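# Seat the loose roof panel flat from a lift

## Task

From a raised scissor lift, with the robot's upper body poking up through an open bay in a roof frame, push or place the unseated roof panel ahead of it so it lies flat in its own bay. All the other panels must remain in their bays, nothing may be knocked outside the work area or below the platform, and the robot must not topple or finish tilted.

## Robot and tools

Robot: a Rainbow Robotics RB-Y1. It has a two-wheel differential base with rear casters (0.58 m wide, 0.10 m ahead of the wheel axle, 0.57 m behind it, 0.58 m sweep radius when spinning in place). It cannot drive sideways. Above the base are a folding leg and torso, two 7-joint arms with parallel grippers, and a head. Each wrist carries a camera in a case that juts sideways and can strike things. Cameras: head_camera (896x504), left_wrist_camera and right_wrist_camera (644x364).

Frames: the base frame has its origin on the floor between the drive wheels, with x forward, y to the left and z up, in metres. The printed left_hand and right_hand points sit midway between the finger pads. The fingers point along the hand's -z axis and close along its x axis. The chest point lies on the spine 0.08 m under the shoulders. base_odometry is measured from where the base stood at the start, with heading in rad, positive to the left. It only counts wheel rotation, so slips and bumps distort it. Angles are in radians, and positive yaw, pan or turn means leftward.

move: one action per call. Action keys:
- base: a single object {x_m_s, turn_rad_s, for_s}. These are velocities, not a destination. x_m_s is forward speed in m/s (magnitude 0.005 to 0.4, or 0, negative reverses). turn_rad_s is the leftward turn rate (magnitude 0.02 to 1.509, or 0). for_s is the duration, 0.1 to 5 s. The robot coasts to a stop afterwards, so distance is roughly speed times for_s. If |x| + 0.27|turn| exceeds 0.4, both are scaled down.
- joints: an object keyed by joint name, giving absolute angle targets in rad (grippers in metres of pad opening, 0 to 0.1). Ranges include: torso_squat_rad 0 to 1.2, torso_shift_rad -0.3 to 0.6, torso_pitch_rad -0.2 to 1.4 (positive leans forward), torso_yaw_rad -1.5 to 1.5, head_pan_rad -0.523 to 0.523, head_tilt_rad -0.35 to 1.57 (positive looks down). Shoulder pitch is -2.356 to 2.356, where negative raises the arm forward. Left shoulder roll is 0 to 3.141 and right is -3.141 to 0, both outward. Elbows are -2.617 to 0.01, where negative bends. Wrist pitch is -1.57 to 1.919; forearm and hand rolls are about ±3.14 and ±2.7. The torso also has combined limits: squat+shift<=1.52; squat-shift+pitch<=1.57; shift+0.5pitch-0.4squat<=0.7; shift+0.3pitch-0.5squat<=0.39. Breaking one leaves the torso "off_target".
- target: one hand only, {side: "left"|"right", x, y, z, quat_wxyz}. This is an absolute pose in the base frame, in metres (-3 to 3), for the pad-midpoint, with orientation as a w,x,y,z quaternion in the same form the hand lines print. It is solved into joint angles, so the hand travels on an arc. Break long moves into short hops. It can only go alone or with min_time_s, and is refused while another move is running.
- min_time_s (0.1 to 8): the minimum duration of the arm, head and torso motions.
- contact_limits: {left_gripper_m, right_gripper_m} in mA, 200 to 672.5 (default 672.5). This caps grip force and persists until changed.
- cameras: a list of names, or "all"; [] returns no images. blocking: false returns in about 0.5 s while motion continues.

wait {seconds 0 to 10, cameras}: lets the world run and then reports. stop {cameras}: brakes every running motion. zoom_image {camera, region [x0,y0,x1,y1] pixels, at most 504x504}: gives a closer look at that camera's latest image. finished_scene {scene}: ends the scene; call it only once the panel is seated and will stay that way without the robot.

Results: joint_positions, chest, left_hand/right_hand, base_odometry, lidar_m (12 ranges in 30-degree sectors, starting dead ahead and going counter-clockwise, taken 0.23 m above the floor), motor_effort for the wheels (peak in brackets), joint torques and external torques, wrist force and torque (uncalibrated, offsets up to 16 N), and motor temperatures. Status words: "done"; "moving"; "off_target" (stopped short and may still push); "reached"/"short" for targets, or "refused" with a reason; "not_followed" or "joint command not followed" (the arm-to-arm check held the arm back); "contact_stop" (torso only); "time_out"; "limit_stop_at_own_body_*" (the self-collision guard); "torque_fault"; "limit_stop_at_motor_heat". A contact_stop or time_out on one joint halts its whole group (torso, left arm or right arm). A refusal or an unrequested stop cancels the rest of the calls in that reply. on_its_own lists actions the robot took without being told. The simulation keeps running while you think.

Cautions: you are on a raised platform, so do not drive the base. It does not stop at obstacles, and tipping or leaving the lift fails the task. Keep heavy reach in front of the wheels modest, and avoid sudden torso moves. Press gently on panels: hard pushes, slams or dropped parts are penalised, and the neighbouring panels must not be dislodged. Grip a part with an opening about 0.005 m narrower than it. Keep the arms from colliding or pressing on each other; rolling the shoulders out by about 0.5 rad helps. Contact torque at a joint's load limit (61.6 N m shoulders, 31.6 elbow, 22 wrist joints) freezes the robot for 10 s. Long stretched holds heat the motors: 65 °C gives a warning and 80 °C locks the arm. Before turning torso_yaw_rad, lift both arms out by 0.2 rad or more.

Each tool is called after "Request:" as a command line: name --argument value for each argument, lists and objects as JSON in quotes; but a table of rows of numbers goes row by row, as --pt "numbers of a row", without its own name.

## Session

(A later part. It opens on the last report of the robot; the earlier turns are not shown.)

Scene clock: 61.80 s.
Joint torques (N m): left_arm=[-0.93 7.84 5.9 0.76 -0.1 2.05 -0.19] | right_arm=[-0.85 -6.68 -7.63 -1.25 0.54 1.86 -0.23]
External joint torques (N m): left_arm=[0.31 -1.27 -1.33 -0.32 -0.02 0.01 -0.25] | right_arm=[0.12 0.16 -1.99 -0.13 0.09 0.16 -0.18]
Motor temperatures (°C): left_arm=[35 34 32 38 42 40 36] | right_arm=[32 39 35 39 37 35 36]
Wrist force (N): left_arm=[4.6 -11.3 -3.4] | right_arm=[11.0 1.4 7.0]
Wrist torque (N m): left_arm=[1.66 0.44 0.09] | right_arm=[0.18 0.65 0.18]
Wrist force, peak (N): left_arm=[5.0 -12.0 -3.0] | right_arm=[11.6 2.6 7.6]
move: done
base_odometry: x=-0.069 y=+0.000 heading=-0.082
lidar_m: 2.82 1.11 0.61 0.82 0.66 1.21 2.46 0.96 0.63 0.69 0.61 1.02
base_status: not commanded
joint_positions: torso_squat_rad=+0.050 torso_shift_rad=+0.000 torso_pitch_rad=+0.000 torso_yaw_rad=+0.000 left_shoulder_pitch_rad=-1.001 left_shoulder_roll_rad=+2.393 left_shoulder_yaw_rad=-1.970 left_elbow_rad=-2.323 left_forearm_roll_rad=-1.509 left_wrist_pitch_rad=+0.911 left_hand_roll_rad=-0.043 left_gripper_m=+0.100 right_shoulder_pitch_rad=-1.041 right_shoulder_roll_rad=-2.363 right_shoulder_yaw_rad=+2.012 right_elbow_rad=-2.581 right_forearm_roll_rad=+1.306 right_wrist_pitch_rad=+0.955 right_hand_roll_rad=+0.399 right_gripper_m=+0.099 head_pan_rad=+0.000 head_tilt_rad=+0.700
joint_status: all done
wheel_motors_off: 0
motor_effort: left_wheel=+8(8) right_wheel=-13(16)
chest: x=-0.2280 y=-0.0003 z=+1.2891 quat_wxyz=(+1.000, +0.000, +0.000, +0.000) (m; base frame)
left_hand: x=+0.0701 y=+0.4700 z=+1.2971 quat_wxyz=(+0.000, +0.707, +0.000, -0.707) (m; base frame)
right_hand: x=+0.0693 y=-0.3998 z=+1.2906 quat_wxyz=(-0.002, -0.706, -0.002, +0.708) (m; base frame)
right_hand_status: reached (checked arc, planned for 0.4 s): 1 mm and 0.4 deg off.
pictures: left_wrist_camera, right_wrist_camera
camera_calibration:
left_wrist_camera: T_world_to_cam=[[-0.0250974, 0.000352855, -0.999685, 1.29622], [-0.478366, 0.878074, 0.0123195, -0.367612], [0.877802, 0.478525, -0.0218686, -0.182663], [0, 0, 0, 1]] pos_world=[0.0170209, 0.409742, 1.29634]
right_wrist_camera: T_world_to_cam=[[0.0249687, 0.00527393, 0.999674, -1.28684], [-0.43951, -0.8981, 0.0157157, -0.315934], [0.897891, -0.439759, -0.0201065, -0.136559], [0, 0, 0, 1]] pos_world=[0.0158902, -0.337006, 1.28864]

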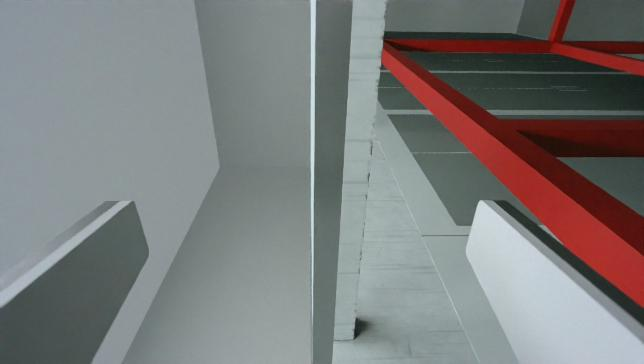

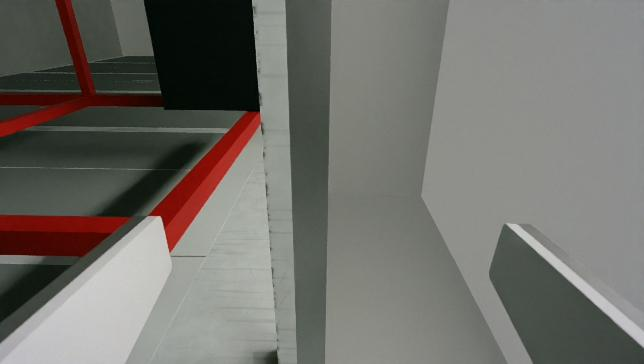

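Request:
move --target '{"side": "left", "x": 0.132, "y": 0.442, "z": 1.291, "quat_wxyz": [0.0, 0.7071, 0.0, -0.7071]}' --cameras '["left_wrist_camera"]'

Request:
move --target '{"side": "left", "x": 0.132, "y": 0.47, "z": 1.291, "quat_wxyz": [0.0, 0.7071, 0.0, -0.7071]}' --cameras '["left_wrist_camera"]'

Request:
move --target '{"side": "right", "x": 0.132, "y": -0.428, "z": 1.2835, "quat_wxyz": [0.0, 0.7071, 0.0, -0.7071]}' --cameras '["right_wrist_camera"]'

Request:
move --target '{"side": "right", "x": 0.132, "y": -0.4, "z": 1.2835, "quat_wxyz": [0.0, 0.7071, 0.0, -0.7071]}' --cameras '["right_wrist_camera", "head_camera"]'

Scene clock: 63.97 s.
Joint torques (N m): left_arm=[-5.19 8.9 7.71 0.91 -0.92 2.09 0.14] | right_arm=[-1.25 -7.24 -7.58 -1.16 0.58 2 -0.09]
External joint torques (N m): left_arm=[-0.6 -0.12 -0.44 0.11 -0.46 0.14 0.08] | right_arm=[-0.28 -0.4 -1.94 -0.04 0.13 0.3 -0.04]
Motor temperatures (°C): left_arm=[35 34 32 38 42 40 36] | right_arm=[32 39 35 39 37 35 36]
Wrist force (N): left_arm=[5.1 -11.1 -3.3] | right_arm=[11.0 1.5 6.9]
Wrist torque (N m): left_arm=[1.61 0.47 0.07] | right_arm=[0.18 0.65 0.18]
Wrist force, peak (N): left_arm=[5.8 -11.8 -3.6] | right_arm=[11.3 1.5 7.1]
move: done
base_odometry: x=-0.069 y=+0.000 heading=-0.082
lidar_m: 2.83 1.11 0.61 0.82 0.65 1.20 2.47 0.98 0.64 0.69 0.61 1.02
base_status: not commanded
joint_positions: torso_squat_rad=+0.050 torso_shift_rad=+0.000 torso_pitch_rad=+0.000 torso_yaw_rad=+0.000 left_shoulder_pitch_rad=-1.079 left_shoulder_roll_rad=+2.202 left_shoulder_yaw_rad=-1.873 left_elbow_rad=-2.324 left_forearm_roll_rad=-1.194 left_wrist_pitch_rad=+0.856 left_hand_roll_rad=-0.310 left_gripper_m=+0.100 right_shoulder_pitch_rad=-1.041 right_shoulder_roll_rad=-2.363 right_shoulder_yaw_rad=+2.012 right_elbow_rad=-2.581 right_forearm_roll_rad=+1.306 right_wrist_pitch_rad=+0.955 right_hand_roll_rad=+0.399 right_gripper_m=+0.099 head_pan_rad=+0.000 head_tilt_rad=+0.700
joint_status: all done
wheel_motors_off: 0
motor_effort: left_wheel=+8(9) right_wheel=-13(15)
chest: x=-0.2280 y=-0.0003 z=+1.2891 quat_wxyz=(+1.000, +0.000, +0.000, +0.000) (m; base frame)
left_hand: x=+0.1320 y=+0.4420 z=+1.2909 quat_wxyz=(+0.000, +0.707, +0.000, -0.707) (m; base frame)
left_hand_status: reached (checked arc, planned for 0.5 s): 0 mm and 0.0 deg off.
right_hand: x=+0.0693 y=-0.3998 z=+1.2906 quat_wxyz=(-0.002, -0.706, -0.002, +0.708) (m; base frame)
pictures: left_wrist_camera
camera_calibration:
left_wrist_camera: T_world_to_cam=[[-0.0256257, 0.0000801198, -0.999672, 1.29181], [-0.477967, 0.878291, 0.0123227, -0.313459], [0.878004, 0.478126, -0.0224686, -0.222824], [0, 0, 0, 1]] pos_world=[0.0789211, 0.381743, 1.29024]

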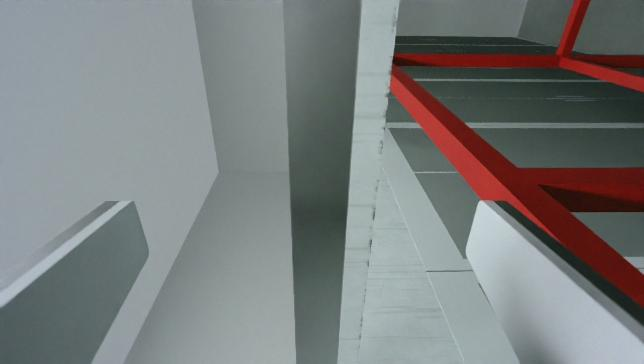

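Scene clock: 64.77 s.
Joint torques (N m): left_arm=[-4.33 8.51 6.5 1.53 -0.37 2.05 -0.31] | right_arm=[-0.83 -7.17 -7.67 -1.2 0.52 1.88 -0.06]
External joint torques (N m): left_arm=[0.19 -0.98 -1.9 0.09 -0.11 0.03 -0.37] | right_arm=[0.14 -0.33 -2.04 -0.08 0.07 0.18 -0.01]
Motor temperatures (°C): left_arm=[35 34 32 38 42 40 36] | right_arm=[32 39 35 39 37 35 36]
Wrist force (N): left_arm=[5.0 -11.4 -3.0] | right_arm=[10.9 1.3 6.9]
Wrist torque (N m): left_arm=[1.66 0.47 0.10] | right_arm=[0.19 0.65 0.17]
Wrist force, peak (N): left_arm=[4.4 -12.4 -3.3] | right_arm=[11.1 1.8 7.1]
move: done
base_odometry: x=-0.069 y=+0.000 heading=-0.082
lidar_m: 2.82 1.12 0.62 0.82 0.65 1.21 2.46 0.98 0.63 0.69 0.62 1.02
base_status: not commanded
joint_positions: torso_squat_rad=+0.050 torso_shift_rad=+0.000 torso_pitch_rad=+0.000 torso_yaw_rad=+0.000 left_shoulder_pitch_rad=-1.077 left_shoulder_roll_rad=+2.209 left_shoulder_yaw_rad=-1.887 left_elbow_rad=-2.222 left_forearm_roll_rad=-1.300 left_wrist_pitch_rad=+0.832 left_hand_roll_rad=-0.168 left_gripper_m=+0.100 right_shoulder_pitch_rad=-1.041 right_shoulder_roll_rad=-2.363 right_shoulder_yaw_rad=+2.012 right_elbow_rad=-2.581 right_forearm_roll_rad=+1.306 right_wrist_pitch_rad=+0.955 right_hand_roll_rad=+0.399 right_gripper_m=+0.099 head_pan_rad=+0.000 head_tilt_rad=+0.700
joint_status: all done
wheel_motors_off: 0
motor_effort: left_wheel=+8(8) right_wheel=-16(16)
chest: x=-0.2280 y=-0.0003 z=+1.2891 quat_wxyz=(+1.000, +0.000, +0.000, +0.000) (m; base frame)
left_hand: x=+0.1320 y=+0.4699 z=+1.2911 quat_wxyz=(+0.000, +0.707, +0.000, -0.707) (m; base frame)
left_hand_status: reached (checked arc, planned for 0.4 s): 0 mm and 0.0 deg off.
right_hand: x=+0.0693 y=-0.3998 z=+1.2906 quat_wxyz=(-0.002, -0.706, -0.002, +0.708) (m; base frame)
pictures: left_wrist_camera
camera_calibration:
left_wrist_camera: T_world_to_cam=[[-0.0254568, 0.00036621, -0.999676, 1.29179], [-0.479066, 0.87769, 0.012521, -0.337837], [0.87741, 0.479229, -0.0221678, -0.237042], [0, 0, 0, 1]] pos_world=[0.079022, 0.409641, 1.29034]

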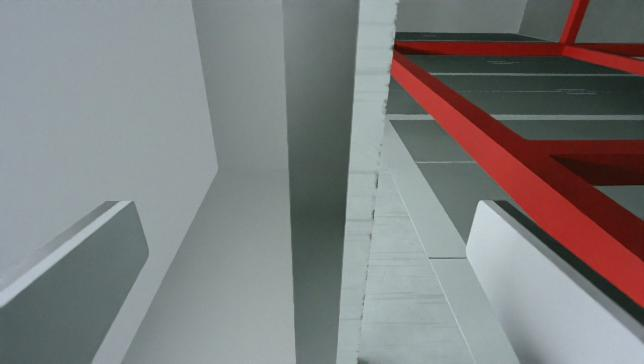

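Scene clock: 65.83 s.
Joint torques (N m): left_arm=[-4.36 8.33 6.95 1.41 -0.33 1.93 -0.32] | right_arm=[-4.46 -8.07 -9.44 0.35 0.48 2.02 -0.15]
External joint torques (N m): left_arm=[0.16 -1.16 -1.46 -0.03 -0.08 -0.09 -0.37] | right_arm=[-0.33 -0.32 -2.28 0.25 0.08 0.32 -0.1]
Motor temperatures (°C): left_arm=[35 34 32 38 42 40 36] | right_arm=[32 39 35 39 37 35 36]
Wrist force (N): left_arm=[5.2 -11.4 -3.1] | right_arm=[11.0 1.5 6.8]
Wrist torque (N m): left_arm=[1.66 0.49 0.08] | right_arm=[0.18 0.65 0.19]
Wrist force, peak (N): left_arm=[5.4 -11.5 -3.5] | right_arm=[11.3 1.2 7.9]
move: done
base_odometry: x=-0.069 y=+0.000 heading=-0.082
lidar_m: 2.82 1.11 0.61 0.81 0.65 1.22 2.46 0.97 0.65 0.68 0.62 1.04
base_status: not commanded
joint_positions: torso_squat_rad=+0.050 torso_shift_rad=+0.000 torso_pitch_rad=+0.000 torso_yaw_rad=+0.000 left_shoulder_pitch_rad=-1.077 left_shoulder_roll_rad=+2.209 left_shoulder_yaw_rad=-1.887 left_elbow_rad=-2.222 left_forearm_roll_rad=-1.300 left_wrist_pitch_rad=+0.832 left_hand_roll_rad=-0.168 left_gripper_m=+0.100 right_shoulder_pitch_rad=-1.115 right_shoulder_roll_rad=-2.173 right_shoulder_yaw_rad=+1.917 right_elbow_rad=-2.366 right_forearm_roll_rad=+1.147 right_wrist_pitch_rad=+0.891 right_hand_roll_rad=+0.395 right_gripper_m=+0.099 head_pan_rad=+0.000 head_tilt_rad=+0.700
joint_status: all done
wheel_motors_off: 0
motor_effort: left_wheel=+8(9) right_wheel=-15(17)
chest: x=-0.2280 y=-0.0004 z=+1.2891 quat_wxyz=(+1.000, +0.000, +0.000, +0.000) (m; base frame)
left_hand: x=+0.1320 y=+0.4699 z=+1.2911 quat_wxyz=(+0.000, +0.707, +0.000, -0.707) (m; base frame)
right_hand: x=+0.1319 y=-0.4280 z=+1.2833 quat_wxyz=(+0.000, -0.707, +0.000, +0.707) (m; base frame)
right_hand_status: reached (checked arc, planned for 0.5 s): 0 mm and 0.0 deg off.
pictures: right_wrist_camera
camera_calibration:
right_wrist_camera: T_world_to_cam=[[0.0224016, 0.00575268, 0.999733, -1.28057], [-0.444446, -0.895678, 0.0151129, -0.311235], [0.895525, -0.444666, -0.0175079, -0.210522], [0, 0, 0, 1]] pos_world=[0.0788876, -0.365011, 1.28124]

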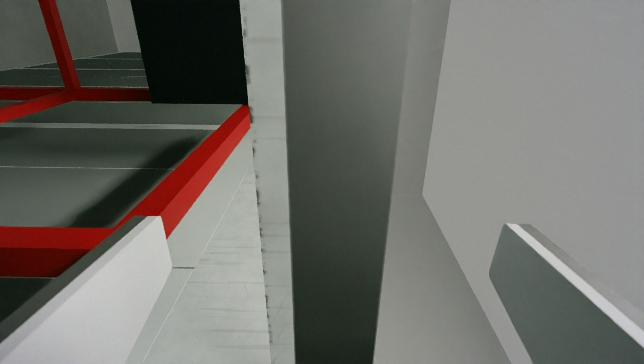

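Scene clock: 66.60 s.
Joint torques (N m): left_arm=[-4.23 8.61 6.97 1.49 -0.25 1.95 -0.38] | right_arm=[-4.5 -6.63 -9.7 -0.46 0.63 1.83 -0.21]
External joint torques (N m): left_arm=[0.29 -0.88 -1.43 0.06 0 -0.07 -0.43] | right_arm=[-0.12 0.79 -2.79 0.02 0 0.24 -0.15]
Motor temperatures (°C): left_arm=[35 34 32 38 42 40 36] | right_arm=[32 39 35 39 37 35 36]
Wrist force (N): left_arm=[5.0 -11.3 -3.3] | right_arm=[11.0 1.5 6.8]
Wrist torque (N m): left_arm=[1.66 0.48 0.08] | right_arm=[0.17 0.64 0.18]
Wrist force, peak (N): left_arm=[4.8 -11.7 -3.3] | right_arm=[11.8 2.6 6.9]
move: done
base_odometry: x=-0.069 y=+0.000 heading=-0.082
lidar_m: 2.82 1.11 0.61 0.80 0.65 1.22 2.47 0.96 0.64 0.69 0.63 1.03
base_status: not commanded
joint_positions: torso_squat_rad=+0.050 torso_shift_rad=+0.000 torso_pitch_rad=+0.000 torso_yaw_rad=+0.000 left_shoulder_pitch_rad=-1.077 left_shoulder_roll_rad=+2.209 left_shoulder_yaw_rad=-1.887 left_elbow_rad=-2.222 left_forearm_roll_rad=-1.300 left_wrist_pitch_rad=+0.832 left_hand_roll_rad=-0.168 left_gripper_m=+0.100 right_shoulder_pitch_rad=-1.120 right_shoulder_roll_rad=-2.143 right_shoulder_yaw_rad=+1.906 right_elbow_rad=-2.458 right_forearm_roll_rad=+1.045 right_wrist_pitch_rad=+0.942 right_hand_roll_rad=+0.533 right_gripper_m=+0.099 head_pan_rad=+0.000 head_tilt_rad=+0.700
joint_status: all done
wheel_motors_off: 0
motor_effort: left_wheel=+8(8) right_wheel=-14(17)
chest: x=-0.2280 y=-0.0003 z=+1.2891 quat_wxyz=(+1.000, +0.000, +0.000, +0.000) (m; base frame)
left_hand: x=+0.1320 y=+0.4699 z=+1.2911 quat_wxyz=(+0.000, +0.707, +0.000, -0.707) (m; base frame)
right_hand: x=+0.1318 y=-0.4001 z=+1.2832 quat_wxyz=(+0.000, -0.707, +0.000, +0.707) (m; base frame)
right_hand_status: reached (checked arc, planned for 0.3 s): 0 mm and 0.1 deg off.
pictures: head_camera, right_wrist_camera
camera_calibration:
head_camera: T_world_to_cam=[[-0.0391539, -0.998972, 0.0228448, -0.0463621], [-0.60986, 0.00578005, -0.792488, 1.1116], [0.791541, -0.0449611, -0.609459, 1.00872], [0, 0, 0, 1]] pos_world=[-0.122334, -0.0073865, 1.49676]
right_wrist_camera: T_world_to_cam=[[0.022845, 0.00598822, 0.999721, -1.28067], [-0.444038, -0.895874, 0.0155131, -0.2869], [0.895717, -0.444268, -0.0178072, -0.197524], [0, 0, 0, 1]] pos_world=[0.078788, -0.337111, 1.28124]

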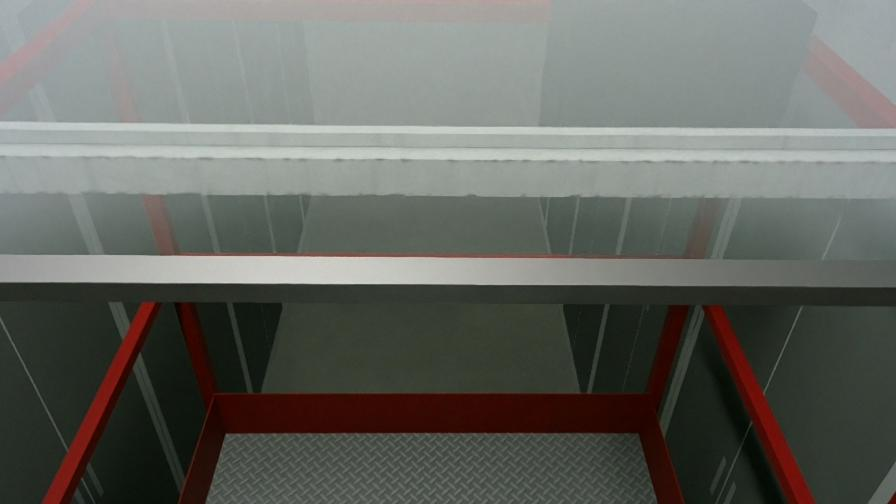

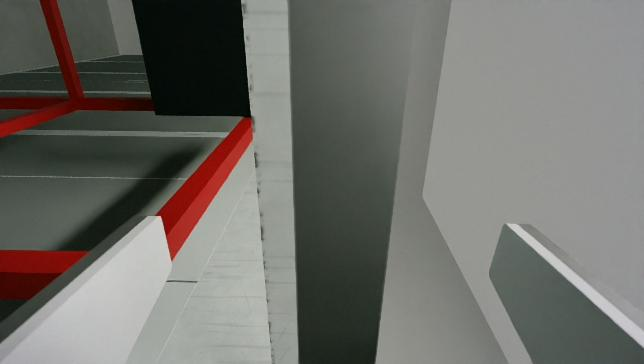

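Request:
zoom_image --camera "right_wrist_camera" --region '[120, 180, 500, 364]'

Request:
move --joints '{"left_gripper_m": 0.0, "right_gripper_m": 0.0}' --contact_limits '{"left_gripper_m": 500, "right_gripper_m": 500}' --cameras '["left_wrist_camera", "right_wrist_camera", "head_camera"]'

Scaled by 1.326 from the camera's 644x364 image, which has a finer 1265x715 frame.

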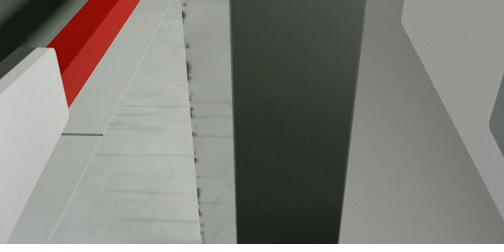

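Scene clock: 69.37 s.
Joint torques (N m): left_arm=[-4.77 9.19 7.19 1.41 -0.48 2.78 -0.12] | right_arm=[-3.5 -7.1 -7.96 -1.1 -0.06 0.61 -0.29]
External joint torques (N m): left_arm=[-0.24 -0.3 -1.22 -0.03 -0.22 0.77 -0.18] | right_arm=[0.88 0.32 -1.05 -0.63 -0.68 -0.98 -0.24]
Motor temperatures (°C): left_arm=[35 34 32 38 42 40 36] | right_arm=[32 39 35 39 37 35 36]
Wrist force (N): left_arm=[10.5 -10.7 -4.7] | right_arm=[5.6 2.1 8.4]
Wrist torque (N m): left_arm=[1.63 0.84 -0.14] | right_arm=[0.20 0.88 0.68]
Wrist force, peak (N): left_arm=[10.7 -10.9 -4.7] | right_arm=[11.3 1.7 7.0]
move: off_target
base_odometry: x=-0.069 y=+0.000 heading=-0.082
lidar_m: 2.82 1.12 0.61 0.81 0.66 1.21 2.45 0.96 0.63 0.68 0.62 1.04
base_status: not commanded
joint_positions: torso_squat_rad=+0.050 torso_shift_rad=+0.000 torso_pitch_rad=+0.000 torso_yaw_rad=+0.000 left_shoulder_pitch_rad=-1.077 left_shoulder_roll_rad=+2.209 left_shoulder_yaw_rad=-1.887 left_elbow_rad=-2.222 left_forearm_roll_rad=-1.300 left_wrist_pitch_rad=+0.832 left_hand_roll_rad=-0.168 left_gripper_m=+0.012 right_shoulder_pitch_rad=-1.120 right_shoulder_roll_rad=-2.143 right_shoulder_yaw_rad=+1.906 right_elbow_rad=-2.458 right_forearm_roll_rad=+1.045 right_wrist_pitch_rad=+0.943 right_hand_roll_rad=+0.533 right_gripper_m=+0.011 head_pan_rad=+0.000 head_tilt_rad=+0.700
joint_status: left_gripper_m off_target (ended at +0.012, target +0.000); right_gripper_m off_target (ended at +0.011, target +0.000)
wheel_motors_off: 0
motor_effort: left_wheel=+8(8) right_wheel=-15(18)
contact_limits: left_gripper_m 500 mA; right_gripper_m 500 mA
chest: x=-0.2280 y=-0.0003 z=+1.2891 quat_wxyz=(+1.000, +0.000, +0.000, +0.000) (m; base frame)
left_hand: x=+0.1320 y=+0.4699 z=+1.2909 quat_wxyz=(+0.000, +0.707, +0.000, -0.707) (m; base frame)
right_hand: x=+0.1320 y=-0.4001 z=+1.2836 quat_wxyz=(+0.000, -0.707, +0.000, +0.707) (m; base frame)
pictures: head_camera, left_wrist_camera, right_wrist_camera
camera_calibration:
head_camera: T_world_to_cam=[[-0.0392325, -0.998968, 0.0229063, -0.0464638], [-0.609859, 0.0057793, -0.792489, 1.1116], [0.791538, -0.0450609, -0.609456, 1.00871], [0, 0, 0, 1]] pos_world=[-0.122335, -0.00738664, 1.49676]
left_wrist_camera: T_world_to_cam=[[-0.0259915, 0.000305174, -0.999662, 1.29164], [-0.479055, 0.877693, 0.0127235, -0.338098], [0.8774, 0.479224, -0.0226664, -0.236401], [0, 0, 0, 1]] pos_world=[0.0790225, 0.409641, 1.29014]
right_wrist_camera: T_world_to_cam=[[0.0218135, 0.00638864, 0.999742, -1.28068], [-0.443893, -0.895947, 0.0154107, -0.286674], [0.895814, -0.444115, -0.0167079, -0.198929], [0, 0, 0, 1]] pos_world=[0.0788873, -0.33701, 1.28144]

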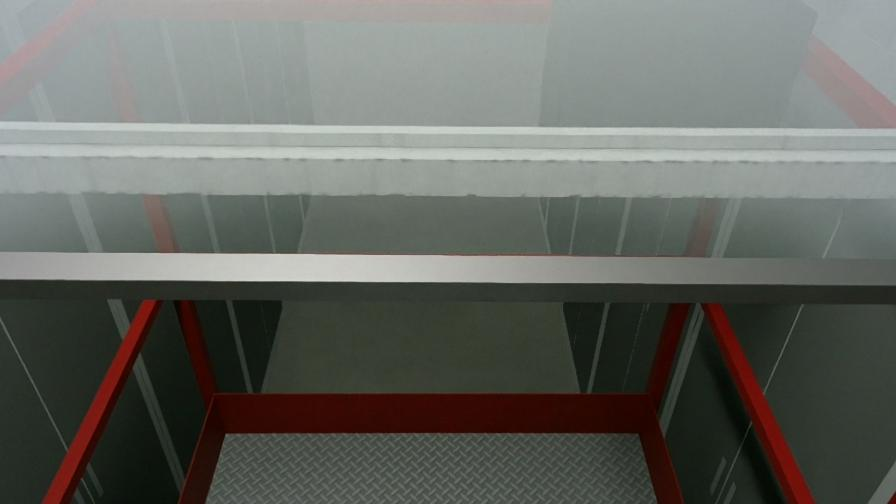

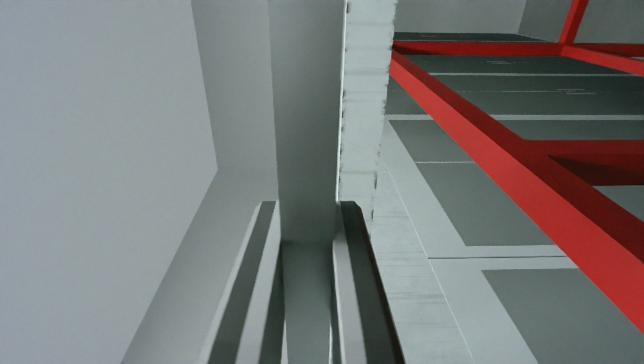

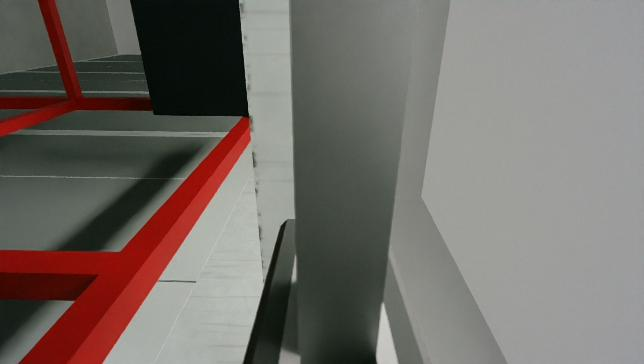

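Request:
move --joints '{"left_shoulder_pitch_rad": -1.0782, "left_shoulder_roll_rad": 2.2048, "left_shoulder_yaw_rad": -1.8786, "left_elbow_rad": -2.2832, "left_forearm_roll_rad": -1.2364, "left_wrist_pitch_rad": 0.8464, "left_hand_roll_rad": -0.2532, "right_shoulder_pitch_rad": -1.117, "right_shoulder_roll_rad": -2.161, "right_shoulder_yaw_rad": 1.9126, "right_elbow_rad": -2.4028, "right_forearm_roll_rad": 1.1062, "right_wrist_pitch_rad": 0.9114, "right_hand_roll_rad": 0.4502}' --min_time_s 2.5 --cameras '["head_camera", "left_wrist_camera", "right_wrist_camera"]'

Scene clock: 72.67 s.
Joint torques (N m): left_arm=[-7.67 4.82 10 -0.94 -0.48 1.98 -0.02] | right_arm=[-1.73 -10.67 -6.72 0.37 -0.04 2.03 -0.75]
External joint torques (N m): left_arm=[-3.11 -4.4 1.75 -1.99 -0.1 0 -0.08] | right_arm=[2.52 -3.05 0.35 0.5 -0.53 0.37 -0.7]
Motor temperatures (°C): left_arm=[35 34 32 38 42 40 36] | right_arm=[32 39 35 39 37 35 36]
Wrist force (N): left_arm=[6.7 -15.1 3.2] | right_arm=[12.7 -1.1 0.4]
Wrist torque (N m): left_arm=[1.66 0.72 -0.14] | right_arm=[0.29 0.89 0.78]
Wrist force, peak (N): left_arm=[6.1 -16.5 -0.2] | right_arm=[15.8 -0.1 2.7]
move: done
base_odometry: x=-0.069 y=+0.000 heading=-0.082
lidar_m: 2.83 1.12 0.61 0.82 0.65 1.20 2.47 0.96 0.63 0.69 0.61 1.03
base_status: not commanded
joint_positions: torso_squat_rad=+0.050 torso_shift_rad=+0.000 torso_pitch_rad=+0.000 torso_yaw_rad=+0.000 left_shoulder_pitch_rad=-1.077 left_shoulder_roll_rad=+2.206 left_shoulder_yaw_rad=-1.879 left_elbow_rad=-2.283 left_forearm_roll_rad=-1.236 left_wrist_pitch_rad=+0.846 left_hand_roll_rad=-0.253 left_gripper_m=+0.012 right_shoulder_pitch_rad=-1.117 right_shoulder_roll_rad=-2.160 right_shoulder_yaw_rad=+1.912 right_elbow_rad=-2.403 right_forearm_roll_rad=+1.106 right_wrist_pitch_rad=+0.911 right_hand_roll_rad=+0.450 right_gripper_m=+0.011 head_pan_rad=+0.000 head_tilt_rad=+0.700
joint_status: all done
wheel_motors_off: 0
motor_effort: left_wheel=+8(9) right_wheel=-15(18)
contact_limits: left_gripper_m 500 mA; right_gripper_m 500 mA
chest: x=-0.2280 y=-0.0002 z=+1.2891 quat_wxyz=(+1.000, +0.000, +0.000, +0.000) (m; base frame)
left_hand: x=+0.1318 y=+0.4540 z=+1.2906 quat_wxyz=(+0.001, +0.707, +0.001, -0.707) (m; base frame)
right_hand: x=+0.1327 y=-0.4161 z=+1.2838 quat_wxyz=(-0.001, -0.708, -0.001, +0.706) (m; base frame)
pictures: head_camera, left_wrist_camera, right_wrist_camera
camera_calibration:
head_camera: T_world_to_cam=[[-0.0390309, -0.998973, 0.0230023, -0.0463832], [-0.609867, 0.00558047, -0.792484, 1.11159], [0.791542, -0.0449597, -0.609459, 1.00873], [0, 0, 0, 1]] pos_world=[-0.122334, -0.00718678, 1.49676]
left_wrist_camera: T_world_to_cam=[[-0.0254099, 0.000246297, -0.999677, 1.29133], [-0.480168, 0.877089, 0.012421, -0.323429], [0.876809, 0.480328, -0.0221684, -0.229595], [0, 0, 0, 1]] pos_world=[0.078823, 0.393639, 1.28984]
right_wrist_camera: T_world_to_cam=[[0.0199765, 0.00564858, 0.999784, -1.28096], [-0.442681, -0.896571, 0.0139106, -0.299229], [0.896457, -0.442863, -0.0154099, -0.207885], [0, 0, 0, 1]] pos_world=[0.0794861, -0.35311, 1.28165]

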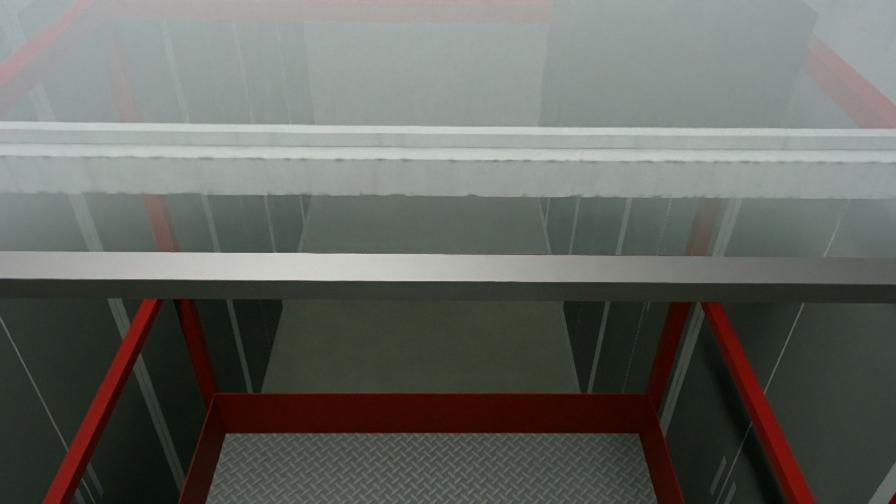

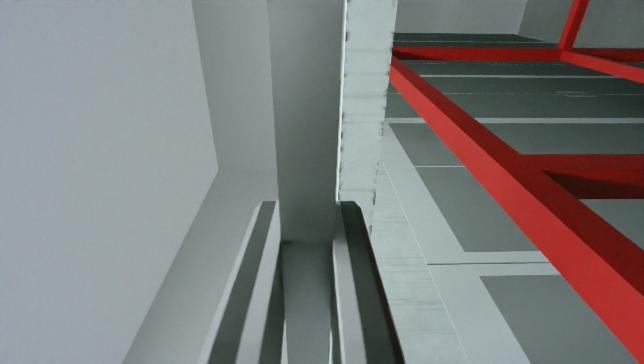

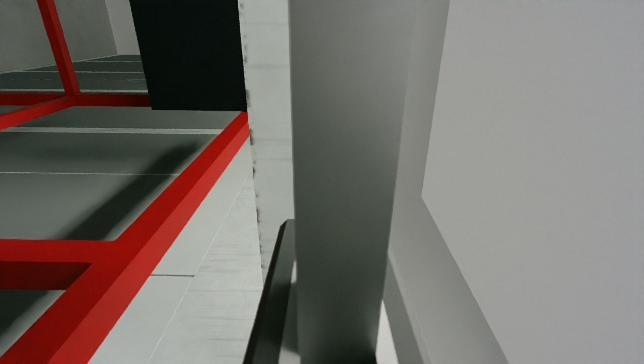

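Request:
move --joints '{"left_shoulder_pitch_rad": -1.0788, "left_shoulder_roll_rad": 2.2031, "left_shoulder_yaw_rad": -1.8752, "left_elbow_rad": -2.3087, "left_forearm_roll_rad": -1.2099, "left_wrist_pitch_rad": 0.8524, "left_hand_roll_rad": -0.2887, "right_shoulder_pitch_rad": -1.1157, "right_shoulder_roll_rad": -2.1685, "right_shoulder_yaw_rad": 1.9153, "right_elbow_rad": -2.3798, "right_forearm_roll_rad": 1.1317, "right_wrist_pitch_rad": 0.8987, "right_hand_roll_rad": 0.4157, "head_pan_rad": 0.5, "head_tilt_rad": 0.4}' --min_time_s 1.5 --cameras '["head_camera"]'

Request:
zoom_image --camera "head_camera" --region '[100, 20, 400, 188]'

Request:
zoom_image --camera "head_camera" --region '[0, 80, 300, 248]'

Scene clock: 74.97 s.
Joint torques (N m): left_arm=[-7.34 4.92 9.99 -1.22 -0.57 2.01 -0.08] | right_arm=[-1.73 -11.12 -6.76 0.81 -0.24 1.9 -0.81]
External joint torques (N m): left_arm=[-2.78 -4.18 1.8 -2.11 -0.14 0.05 -0.13] | right_arm=[2.47 -3.41 0.37 0.8 -0.68 0.22 -0.76]
Motor temperatures (°C): left_arm=[35 34 32 38 42 40 36] | right_arm=[32 39 35 39 37 35 36]
Wrist force (N): left_arm=[6.7 -14.4 1.9] | right_arm=[12.8 -1.5 1.3]
Wrist torque (N m): left_arm=[1.61 0.78 -0.16] | right_arm=[0.33 0.94 0.78]
Wrist force, peak (N): left_arm=[7.2 -15.4 4.2] | right_arm=[14.3 -0.7 3.5]
move: done
base_odometry: x=-0.069 y=+0.000 heading=-0.082
lidar_m: 2.83 1.10 0.61 0.81 0.65 1.21 2.46 0.97 0.64 0.69 0.61 1.03
base_status: not commanded
joint_positions: torso_squat_rad=+0.050 torso_shift_rad=+0.000 torso_pitch_rad=+0.000 torso_yaw_rad=+0.000 left_shoulder_pitch_rad=-1.078 left_shoulder_roll_rad=+2.204 left_shoulder_yaw_rad=-1.876 left_elbow_rad=-2.308 left_forearm_roll_rad=-1.210 left_wrist_pitch_rad=+0.852 left_hand_roll_rad=-0.289 left_gripper_m=+0.012 right_shoulder_pitch_rad=-1.116 right_shoulder_roll_rad=-2.168 right_shoulder_yaw_rad=+1.915 right_elbow_rad=-2.380 right_forearm_roll_rad=+1.132 right_wrist_pitch_rad=+0.899 right_hand_roll_rad=+0.416 right_gripper_m=+0.011 head_pan_rad=+0.500 head_tilt_rad=+0.400
joint_status: all done
wheel_motors_off: 0
motor_effort: left_wheel=+8(8) right_wheel=-17(18)
contact_limits: left_gripper_m 500 mA; right_gripper_m 500 mA
chest: x=-0.2280 y=-0.0002 z=+1.2891 quat_wxyz=(+1.000, +0.000, +0.000, +0.000) (m; base frame)
left_hand: x=+0.1316 y=+0.4471 z=+1.2905 quat_wxyz=(+0.001, +0.707, +0.001, -0.707) (m; base frame)
right_hand: x=+0.1326 y=-0.4231 z=+1.2837 quat_wxyz=(-0.001, -0.708, -0.001, +0.707) (m; base frame)
pictures: head_camera
camera_calibration:
head_camera: T_world_to_cam=[[0.440153, -0.897862, 0.0104671, 0.0709764], [-0.308234, -0.162032, -0.93741, 1.38954], [0.843361, 0.409377, -0.34807, 0.630335], [0, 0, 0, 1]] pos_world=[-0.134536, 0.030832, 1.52123]

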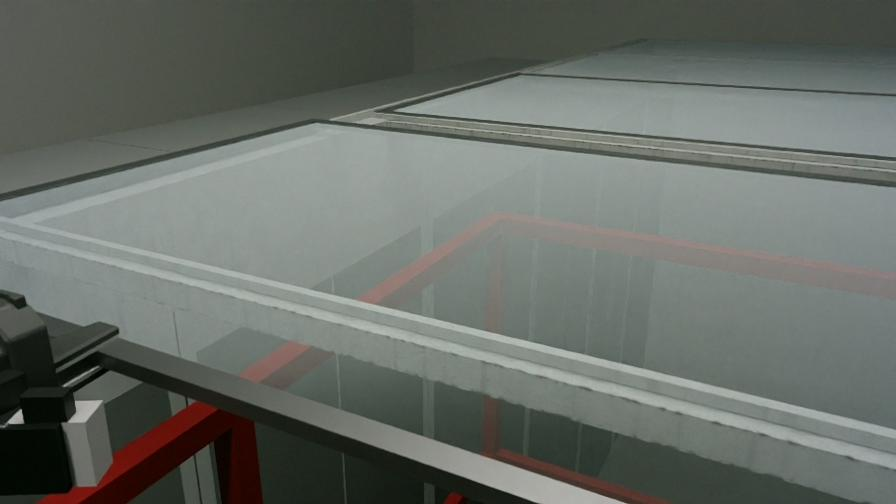

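Scaled by 1.680 from the camera's 896x504 image, which has a finer 1280x720 frame.

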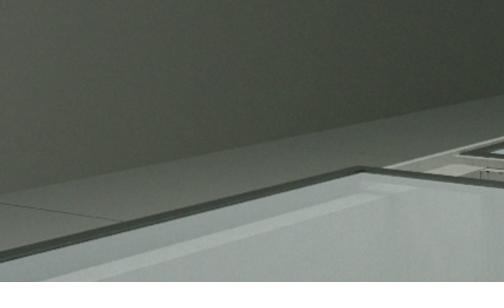

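Scaled by 1.680 from the camera's 896x504 image, which has a finer 1280x720 frame.

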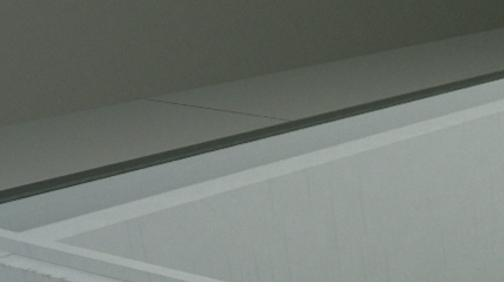

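Request:
move --joints '{"left_shoulder_pitch_rad": -1.079, "left_shoulder_roll_rad": 2.202, "left_shoulder_yaw_rad": -1.873, "left_elbow_rad": -2.324, "left_forearm_roll_rad": -1.194, "left_wrist_pitch_rad": 0.856, "left_hand_roll_rad": -0.31, "right_shoulder_pitch_rad": -1.115, "right_shoulder_roll_rad": -2.173, "right_shoulder_yaw_rad": 1.917, "right_elbow_rad": -2.366, "right_forearm_roll_rad": 1.147, "right_wrist_pitch_rad": 0.891, "right_hand_roll_rad": 0.395, "head_pan_rad": -0.5, "head_tilt_rad": 0.4}' --min_time_s 1.0 --cameras '["head_camera"]'

Request:
zoom_image --camera "head_camera" --region '[500, 20, 800, 188]'

Request:
zoom_image --camera "head_camera" --region '[596, 80, 896, 248]'

Scene clock: 76.73 s.
Joint torques (N m): left_arm=[-10.21 8.43 14.48 -0.77 -1.49 5.61 0.09] | right_arm=[-0.42 -9.8 -4.69 0.56 -0.74 0.88 -0.91]
External joint torques (N m): left_arm=[-5.64 -0.61 6.35 -1.55 -1.03 3.67 0.04] | right_arm=[3.73 -2.06 2.48 0.45 -1.14 -0.82 -0.86]
Motor temperatures (°C): left_arm=[35 34 32 38 42 40 36] | right_arm=[32 39 35 39 37 35 36]
Wrist force (N): left_arm=[20.8 -14.7 -0.1] | right_arm=[5.1 -0.9 2.6]
Wrist torque (N m): left_arm=[1.62 0.45 -0.16] | right_arm=[0.08 0.17 0.89]
Wrist force, peak (N): left_arm=[24.6 -12.6 -2.7] | right_arm=[12.5 -2.0 3.7]
move: done
base_odometry: x=-0.069 y=+0.000 heading=-0.082
lidar_m: 2.81 1.12 0.62 0.82 0.66 1.19 2.45 0.96 0.64 0.69 0.62 1.04
base_status: not commanded
joint_positions: torso_squat_rad=+0.050 torso_shift_rad=+0.000 torso_pitch_rad=+0.000 torso_yaw_rad=+0.000 left_shoulder_pitch_rad=-1.078 left_shoulder_roll_rad=+2.202 left_shoulder_yaw_rad=-1.875 left_elbow_rad=-2.324 left_forearm_roll_rad=-1.194 left_wrist_pitch_rad=+0.855 left_hand_roll_rad=-0.310 left_gripper_m=+0.012 right_shoulder_pitch_rad=-1.116 right_shoulder_roll_rad=-2.172 right_shoulder_yaw_rad=+1.916 right_elbow_rad=-2.366 right_forearm_roll_rad=+1.147 right_wrist_pitch_rad=+0.891 right_hand_roll_rad=+0.395 right_gripper_m=+0.011 head_pan_rad=-0.500 head_tilt_rad=+0.400
joint_status: all done
wheel_motors_off: 0
motor_effort: left_wheel=+8(9) right_wheel=-11(18)
contact_limits: left_gripper_m 500 mA; right_gripper_m 500 mA
chest: x=-0.2280 y=-0.0001 z=+1.2891 quat_wxyz=(+1.000, +0.000, +0.000, +0.000) (m; base frame)
left_hand: x=+0.1313 y=+0.4430 z=+1.2892 quat_wxyz=(+0.001, +0.706, +0.000, -0.709) (m; base frame)
right_hand: x=+0.1325 y=-0.4273 z=+1.2842 quat_wxyz=(-0.001, -0.708, +0.000, +0.707) (m; base frame)
pictures: head_camera
camera_calibration:
head_camera: T_world_to_cam=[[-0.517803, -0.855431, 0.0108395, -0.12665], [-0.303401, 0.171776, -0.937252, 1.39032], [0.799892, -0.4886, -0.348485, 0.621782], [0, 0, 0, 1]] pos_world=[-0.141115, -0.0433604, 1.52113]

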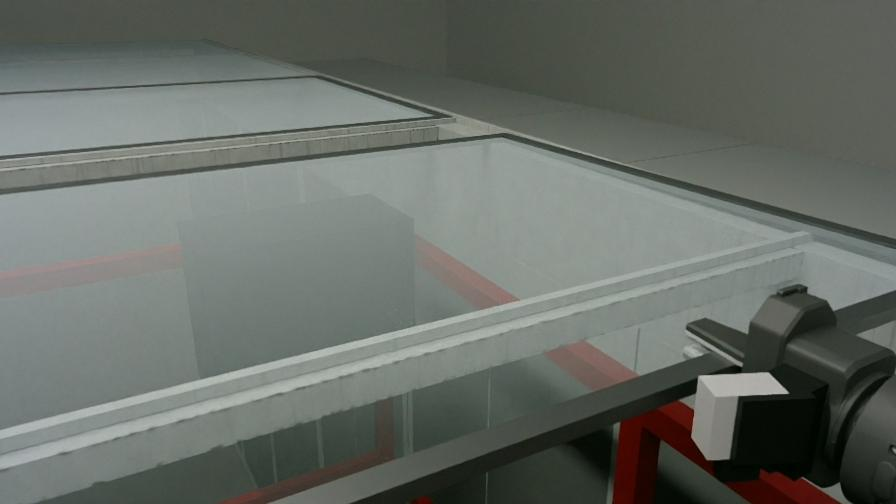

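Scaled by 1.680 from the camera's 896x504 image, which has a finer 1280x720 frame.

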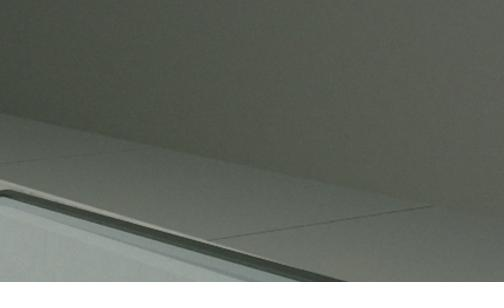

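Scaled by 1.680 from the camera's 896x504 image, which has a finer 1280x720 frame.

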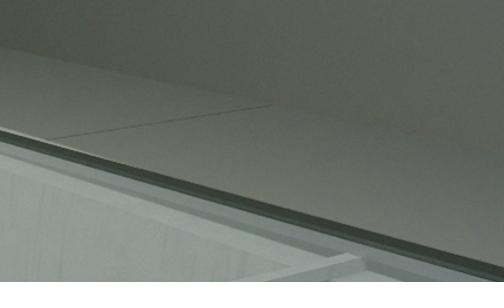

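Request:
move --joints '{"head_pan_rad": 0.5, "head_tilt_rad": 0.4}' --cameras '["head_camera", "left_wrist_camera", "right_wrist_camera"]'

Request:
zoom_image --camera "head_camera" --region '[100, 20, 400, 188]'

Request:
zoom_image --camera "head_camera" --region '[0, 80, 300, 248]'

Scene clock: 78.30 s.
Joint torques (N m): left_arm=[-10 8.43 14.02 -0.62 -1.49 5.61 -0.07] | right_arm=[-0.35 -9.32 -4.64 0.61 -0.7 0.97 -0.87]
External joint torques (N m): left_arm=[-5.43 -0.61 5.89 -1.39 -1.02 3.67 -0.13] | right_arm=[3.8 -1.57 2.54 0.5 -1.1 -0.73 -0.81]
Motor temperatures (°C): left_arm=[35 34 32 38 42 40 36] | right_arm=[32 39 35 39 37 35 36]
Wrist force (N): left_arm=[20.3 -14.7 0.3] | right_arm=[5.5 -0.7 2.4]
Wrist torque (N m): left_arm=[1.62 0.40 -0.18] | right_arm=[0.06 0.21 0.90]
Wrist force, peak (N): left_arm=[21.0 -14.4 0.5] | right_arm=[5.6 -0.7 2.3]
move: done
base_odometry: x=-0.069 y=+0.000 heading=-0.082
lidar_m: 2.83 1.13 0.60 0.82 0.66 1.21 2.45 0.95 0.63 0.68 0.62 1.03
base_status: not commanded
joint_positions: torso_squat_rad=+0.050 torso_shift_rad=+0.000 torso_pitch_rad=+0.000 torso_yaw_rad=+0.000 left_shoulder_pitch_rad=-1.078 left_shoulder_roll_rad=+2.202 left_shoulder_yaw_rad=-1.875 left_elbow_rad=-2.324 left_forearm_roll_rad=-1.194 left_wrist_pitch_rad=+0.855 left_hand_roll_rad=-0.310 left_gripper_m=+0.012 right_shoulder_pitch_rad=-1.116 right_shoulder_roll_rad=-2.172 right_shoulder_yaw_rad=+1.916 right_elbow_rad=-2.366 right_forearm_roll_rad=+1.147 right_wrist_pitch_rad=+0.891 right_hand_roll_rad=+0.395 right_gripper_m=+0.011 head_pan_rad=+0.500 head_tilt_rad=+0.400
joint_status: all done
wheel_motors_off: 0
motor_effort: left_wheel=+9(9) right_wheel=-13(17)
contact_limits: left_gripper_m 500 mA; right_gripper_m 500 mA
chest: x=-0.2280 y=-0.0001 z=+1.2891 quat_wxyz=(+1.000, +0.000, +0.000, +0.000) (m; base frame)
left_hand: x=+0.1313 y=+0.4430 z=+1.2892 quat_wxyz=(+0.001, +0.706, +0.000, -0.709) (m; base frame)
right_hand: x=+0.1325 y=-0.4273 z=+1.2842 quat_wxyz=(-0.001, -0.708, +0.000, +0.707) (m; base frame)
pictures: head_camera, left_wrist_camera, right_wrist_camera
camera_calibration:
head_camera: T_world_to_cam=[[0.44006, -0.897905, 0.0106985, 0.0707922], [-0.308339, -0.162284, -0.937332, 1.38945], [0.843371, 0.409184, -0.348274, 0.630572], [0, 0, 0, 1]] pos_world=[-0.134536, 0.0310312, 1.52123]
left_wrist_camera: T_world_to_cam=[[-0.0298025, -0.000867352, -0.999555, 1.29085], [-0.479815, 0.877265, 0.0135448, -0.315503], [0.876864, 0.480005, -0.0265609, -0.218209], [0, 0, 0, 1]] pos_world=[0.0784273, 0.382641, 1.28875]
right_wrist_camera: T_world_to_cam=[[0.0203751, 0.00689084, 0.999769, -1.28076], [-0.443194, -0.896297, 0.0152099, -0.310844], [0.896194, -0.443402, -0.0152082, -0.213185], [0, 0, 0, 1]] pos_world=[0.0793863, -0.364309, 1.28195]

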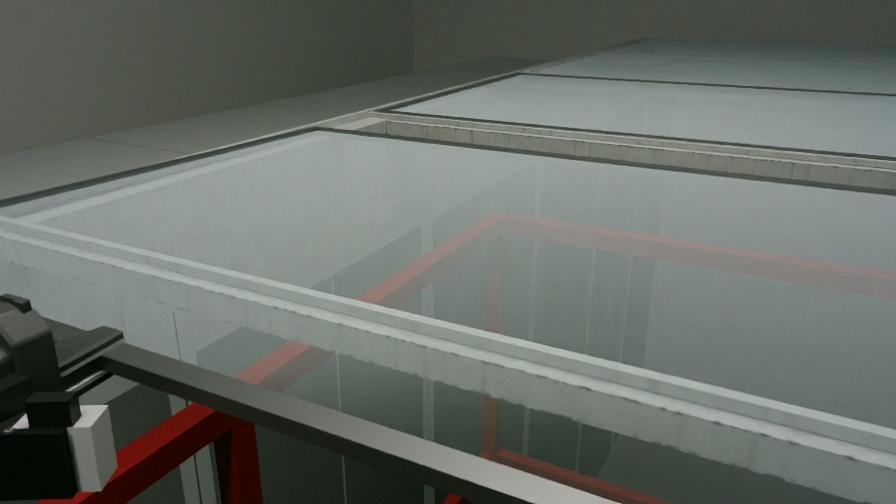

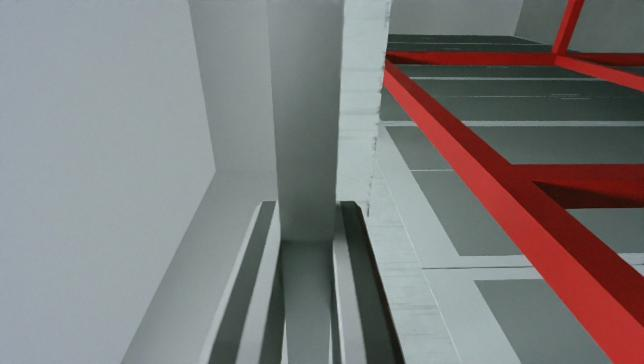

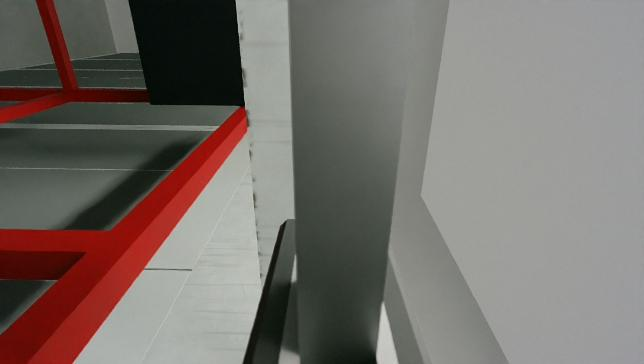

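Scaled by 1.680 from the camera's 896x504 image, which has a finer 1280x720 frame.

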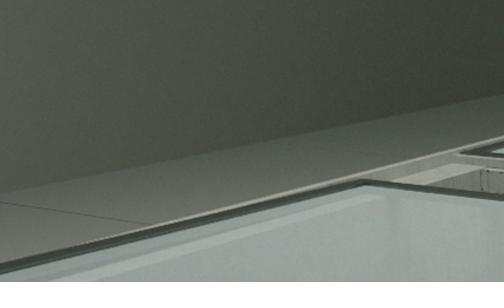

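Scaled by 1.680 from the camera's 896x504 image, which has a finer 1280x720 frame.

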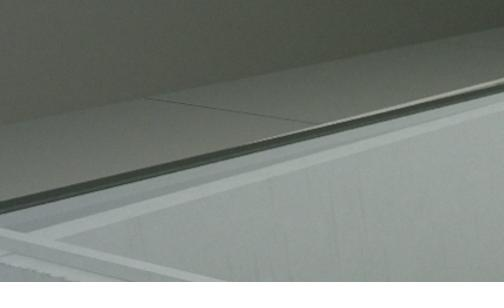

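Request:
move --target '{"side": "left", "x": 0.132, "y": 0.443, "z": 1.2845, "quat_wxyz": [0.0, 0.7071, 0.0, -0.7071]}' --min_time_s 1.5 --cameras '["left_wrist_camera"]'

Scene clock: 80.33 s.
Joint torques (N m): left_arm=[0.42 0.85 2.44 0.64 -0.49 -1.82 -0.41] | right_arm=[-0.34 -9.3 -4.65 0.54 -1.14 1.11 -0.93]
External joint torques (N m): left_arm=[5.14 -8.31 -5.64 -0.06 -0.02 -3.77 -0.47] | right_arm=[3.81 -1.55 2.52 0.43 -1.54 -0.6 -0.88]
Motor temperatures (°C): left_arm=[35 34 32 38 42 40 36] | right_arm=[32 39 35 39 37 35 36]
Wrist force (N): left_arm=[-12.1 -13.7 9.2] | right_arm=[4.6 -3.7 -5.8]
Wrist torque (N m): left_arm=[1.65 0.18 0.12] | right_arm=[0.18 0.16 0.96]
Wrist force, peak (N): left_arm=[20.7 -15.7 0.6] | right_arm=[4.9 -4.0 -5.9]
move: done
base_odometry: x=-0.069 y=+0.000 heading=-0.082
lidar_m: 2.81 1.11 0.61 0.81 0.65 1.20 2.46 0.97 0.64 0.69 0.62 1.02
base_status: not commanded
joint_positions: torso_squat_rad=+0.050 torso_shift_rad=+0.000 torso_pitch_rad=+0.000 torso_yaw_rad=+0.000 left_shoulder_pitch_rad=-1.075 left_shoulder_roll_rad=+2.185 left_shoulder_yaw_rad=-1.888 left_elbow_rad=-2.314 left_forearm_roll_rad=-1.203 left_wrist_pitch_rad=+0.879 left_hand_roll_rad=-0.311 left_gripper_m=+0.012 right_shoulder_pitch_rad=-1.116 right_shoulder_roll_rad=-2.172 right_shoulder_yaw_rad=+1.916 right_elbow_rad=-2.366 right_forearm_roll_rad=+1.147 right_wrist_pitch_rad=+0.891 right_hand_roll_rad=+0.395 right_gripper_m=+0.011 head_pan_rad=+0.500 head_tilt_rad=+0.400
joint_status: all done
wheel_motors_off: 0
motor_effort: left_wheel=+9(9) right_wheel=-15(17)
contact_limits: left_gripper_m 500 mA; right_gripper_m 500 mA
chest: x=-0.2281 y=-0.0002 z=+1.2891 quat_wxyz=(+1.000, +0.000, +0.000, +0.000) (m; base frame)
left_hand: x=+0.1318 y=+0.4433 z=+1.2863 quat_wxyz=(+0.000, +0.708, +0.001, -0.706) (m; base frame)
left_hand_status: reached (checked arc, planned for 1.5 s): 2 mm and 0.2 deg off.
right_hand: x=+0.1325 y=-0.4273 z=+1.2841 quat_wxyz=(-0.001, -0.708, +0.000, +0.707) (m; base frame)
pictures: left_wrist_camera
camera_calibration:
left_wrist_camera: T_world_to_cam=[[-0.0219645, 0.00167563, -0.999757, 1.28612], [-0.479391, 0.87752, 0.0120029, -0.313679], [0.877327, 0.479538, -0.018471, -0.229042], [0, 0, 0, 1]] pos_world=[0.0788186, 0.382939, 1.28534]

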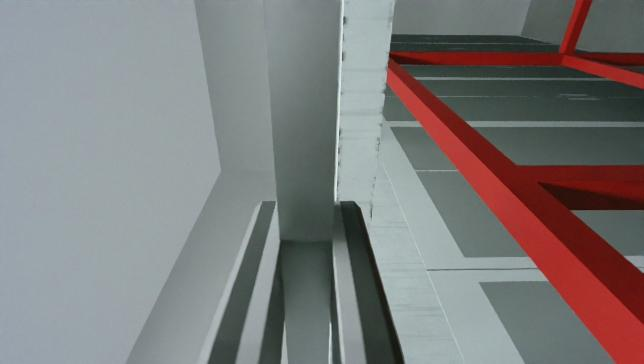

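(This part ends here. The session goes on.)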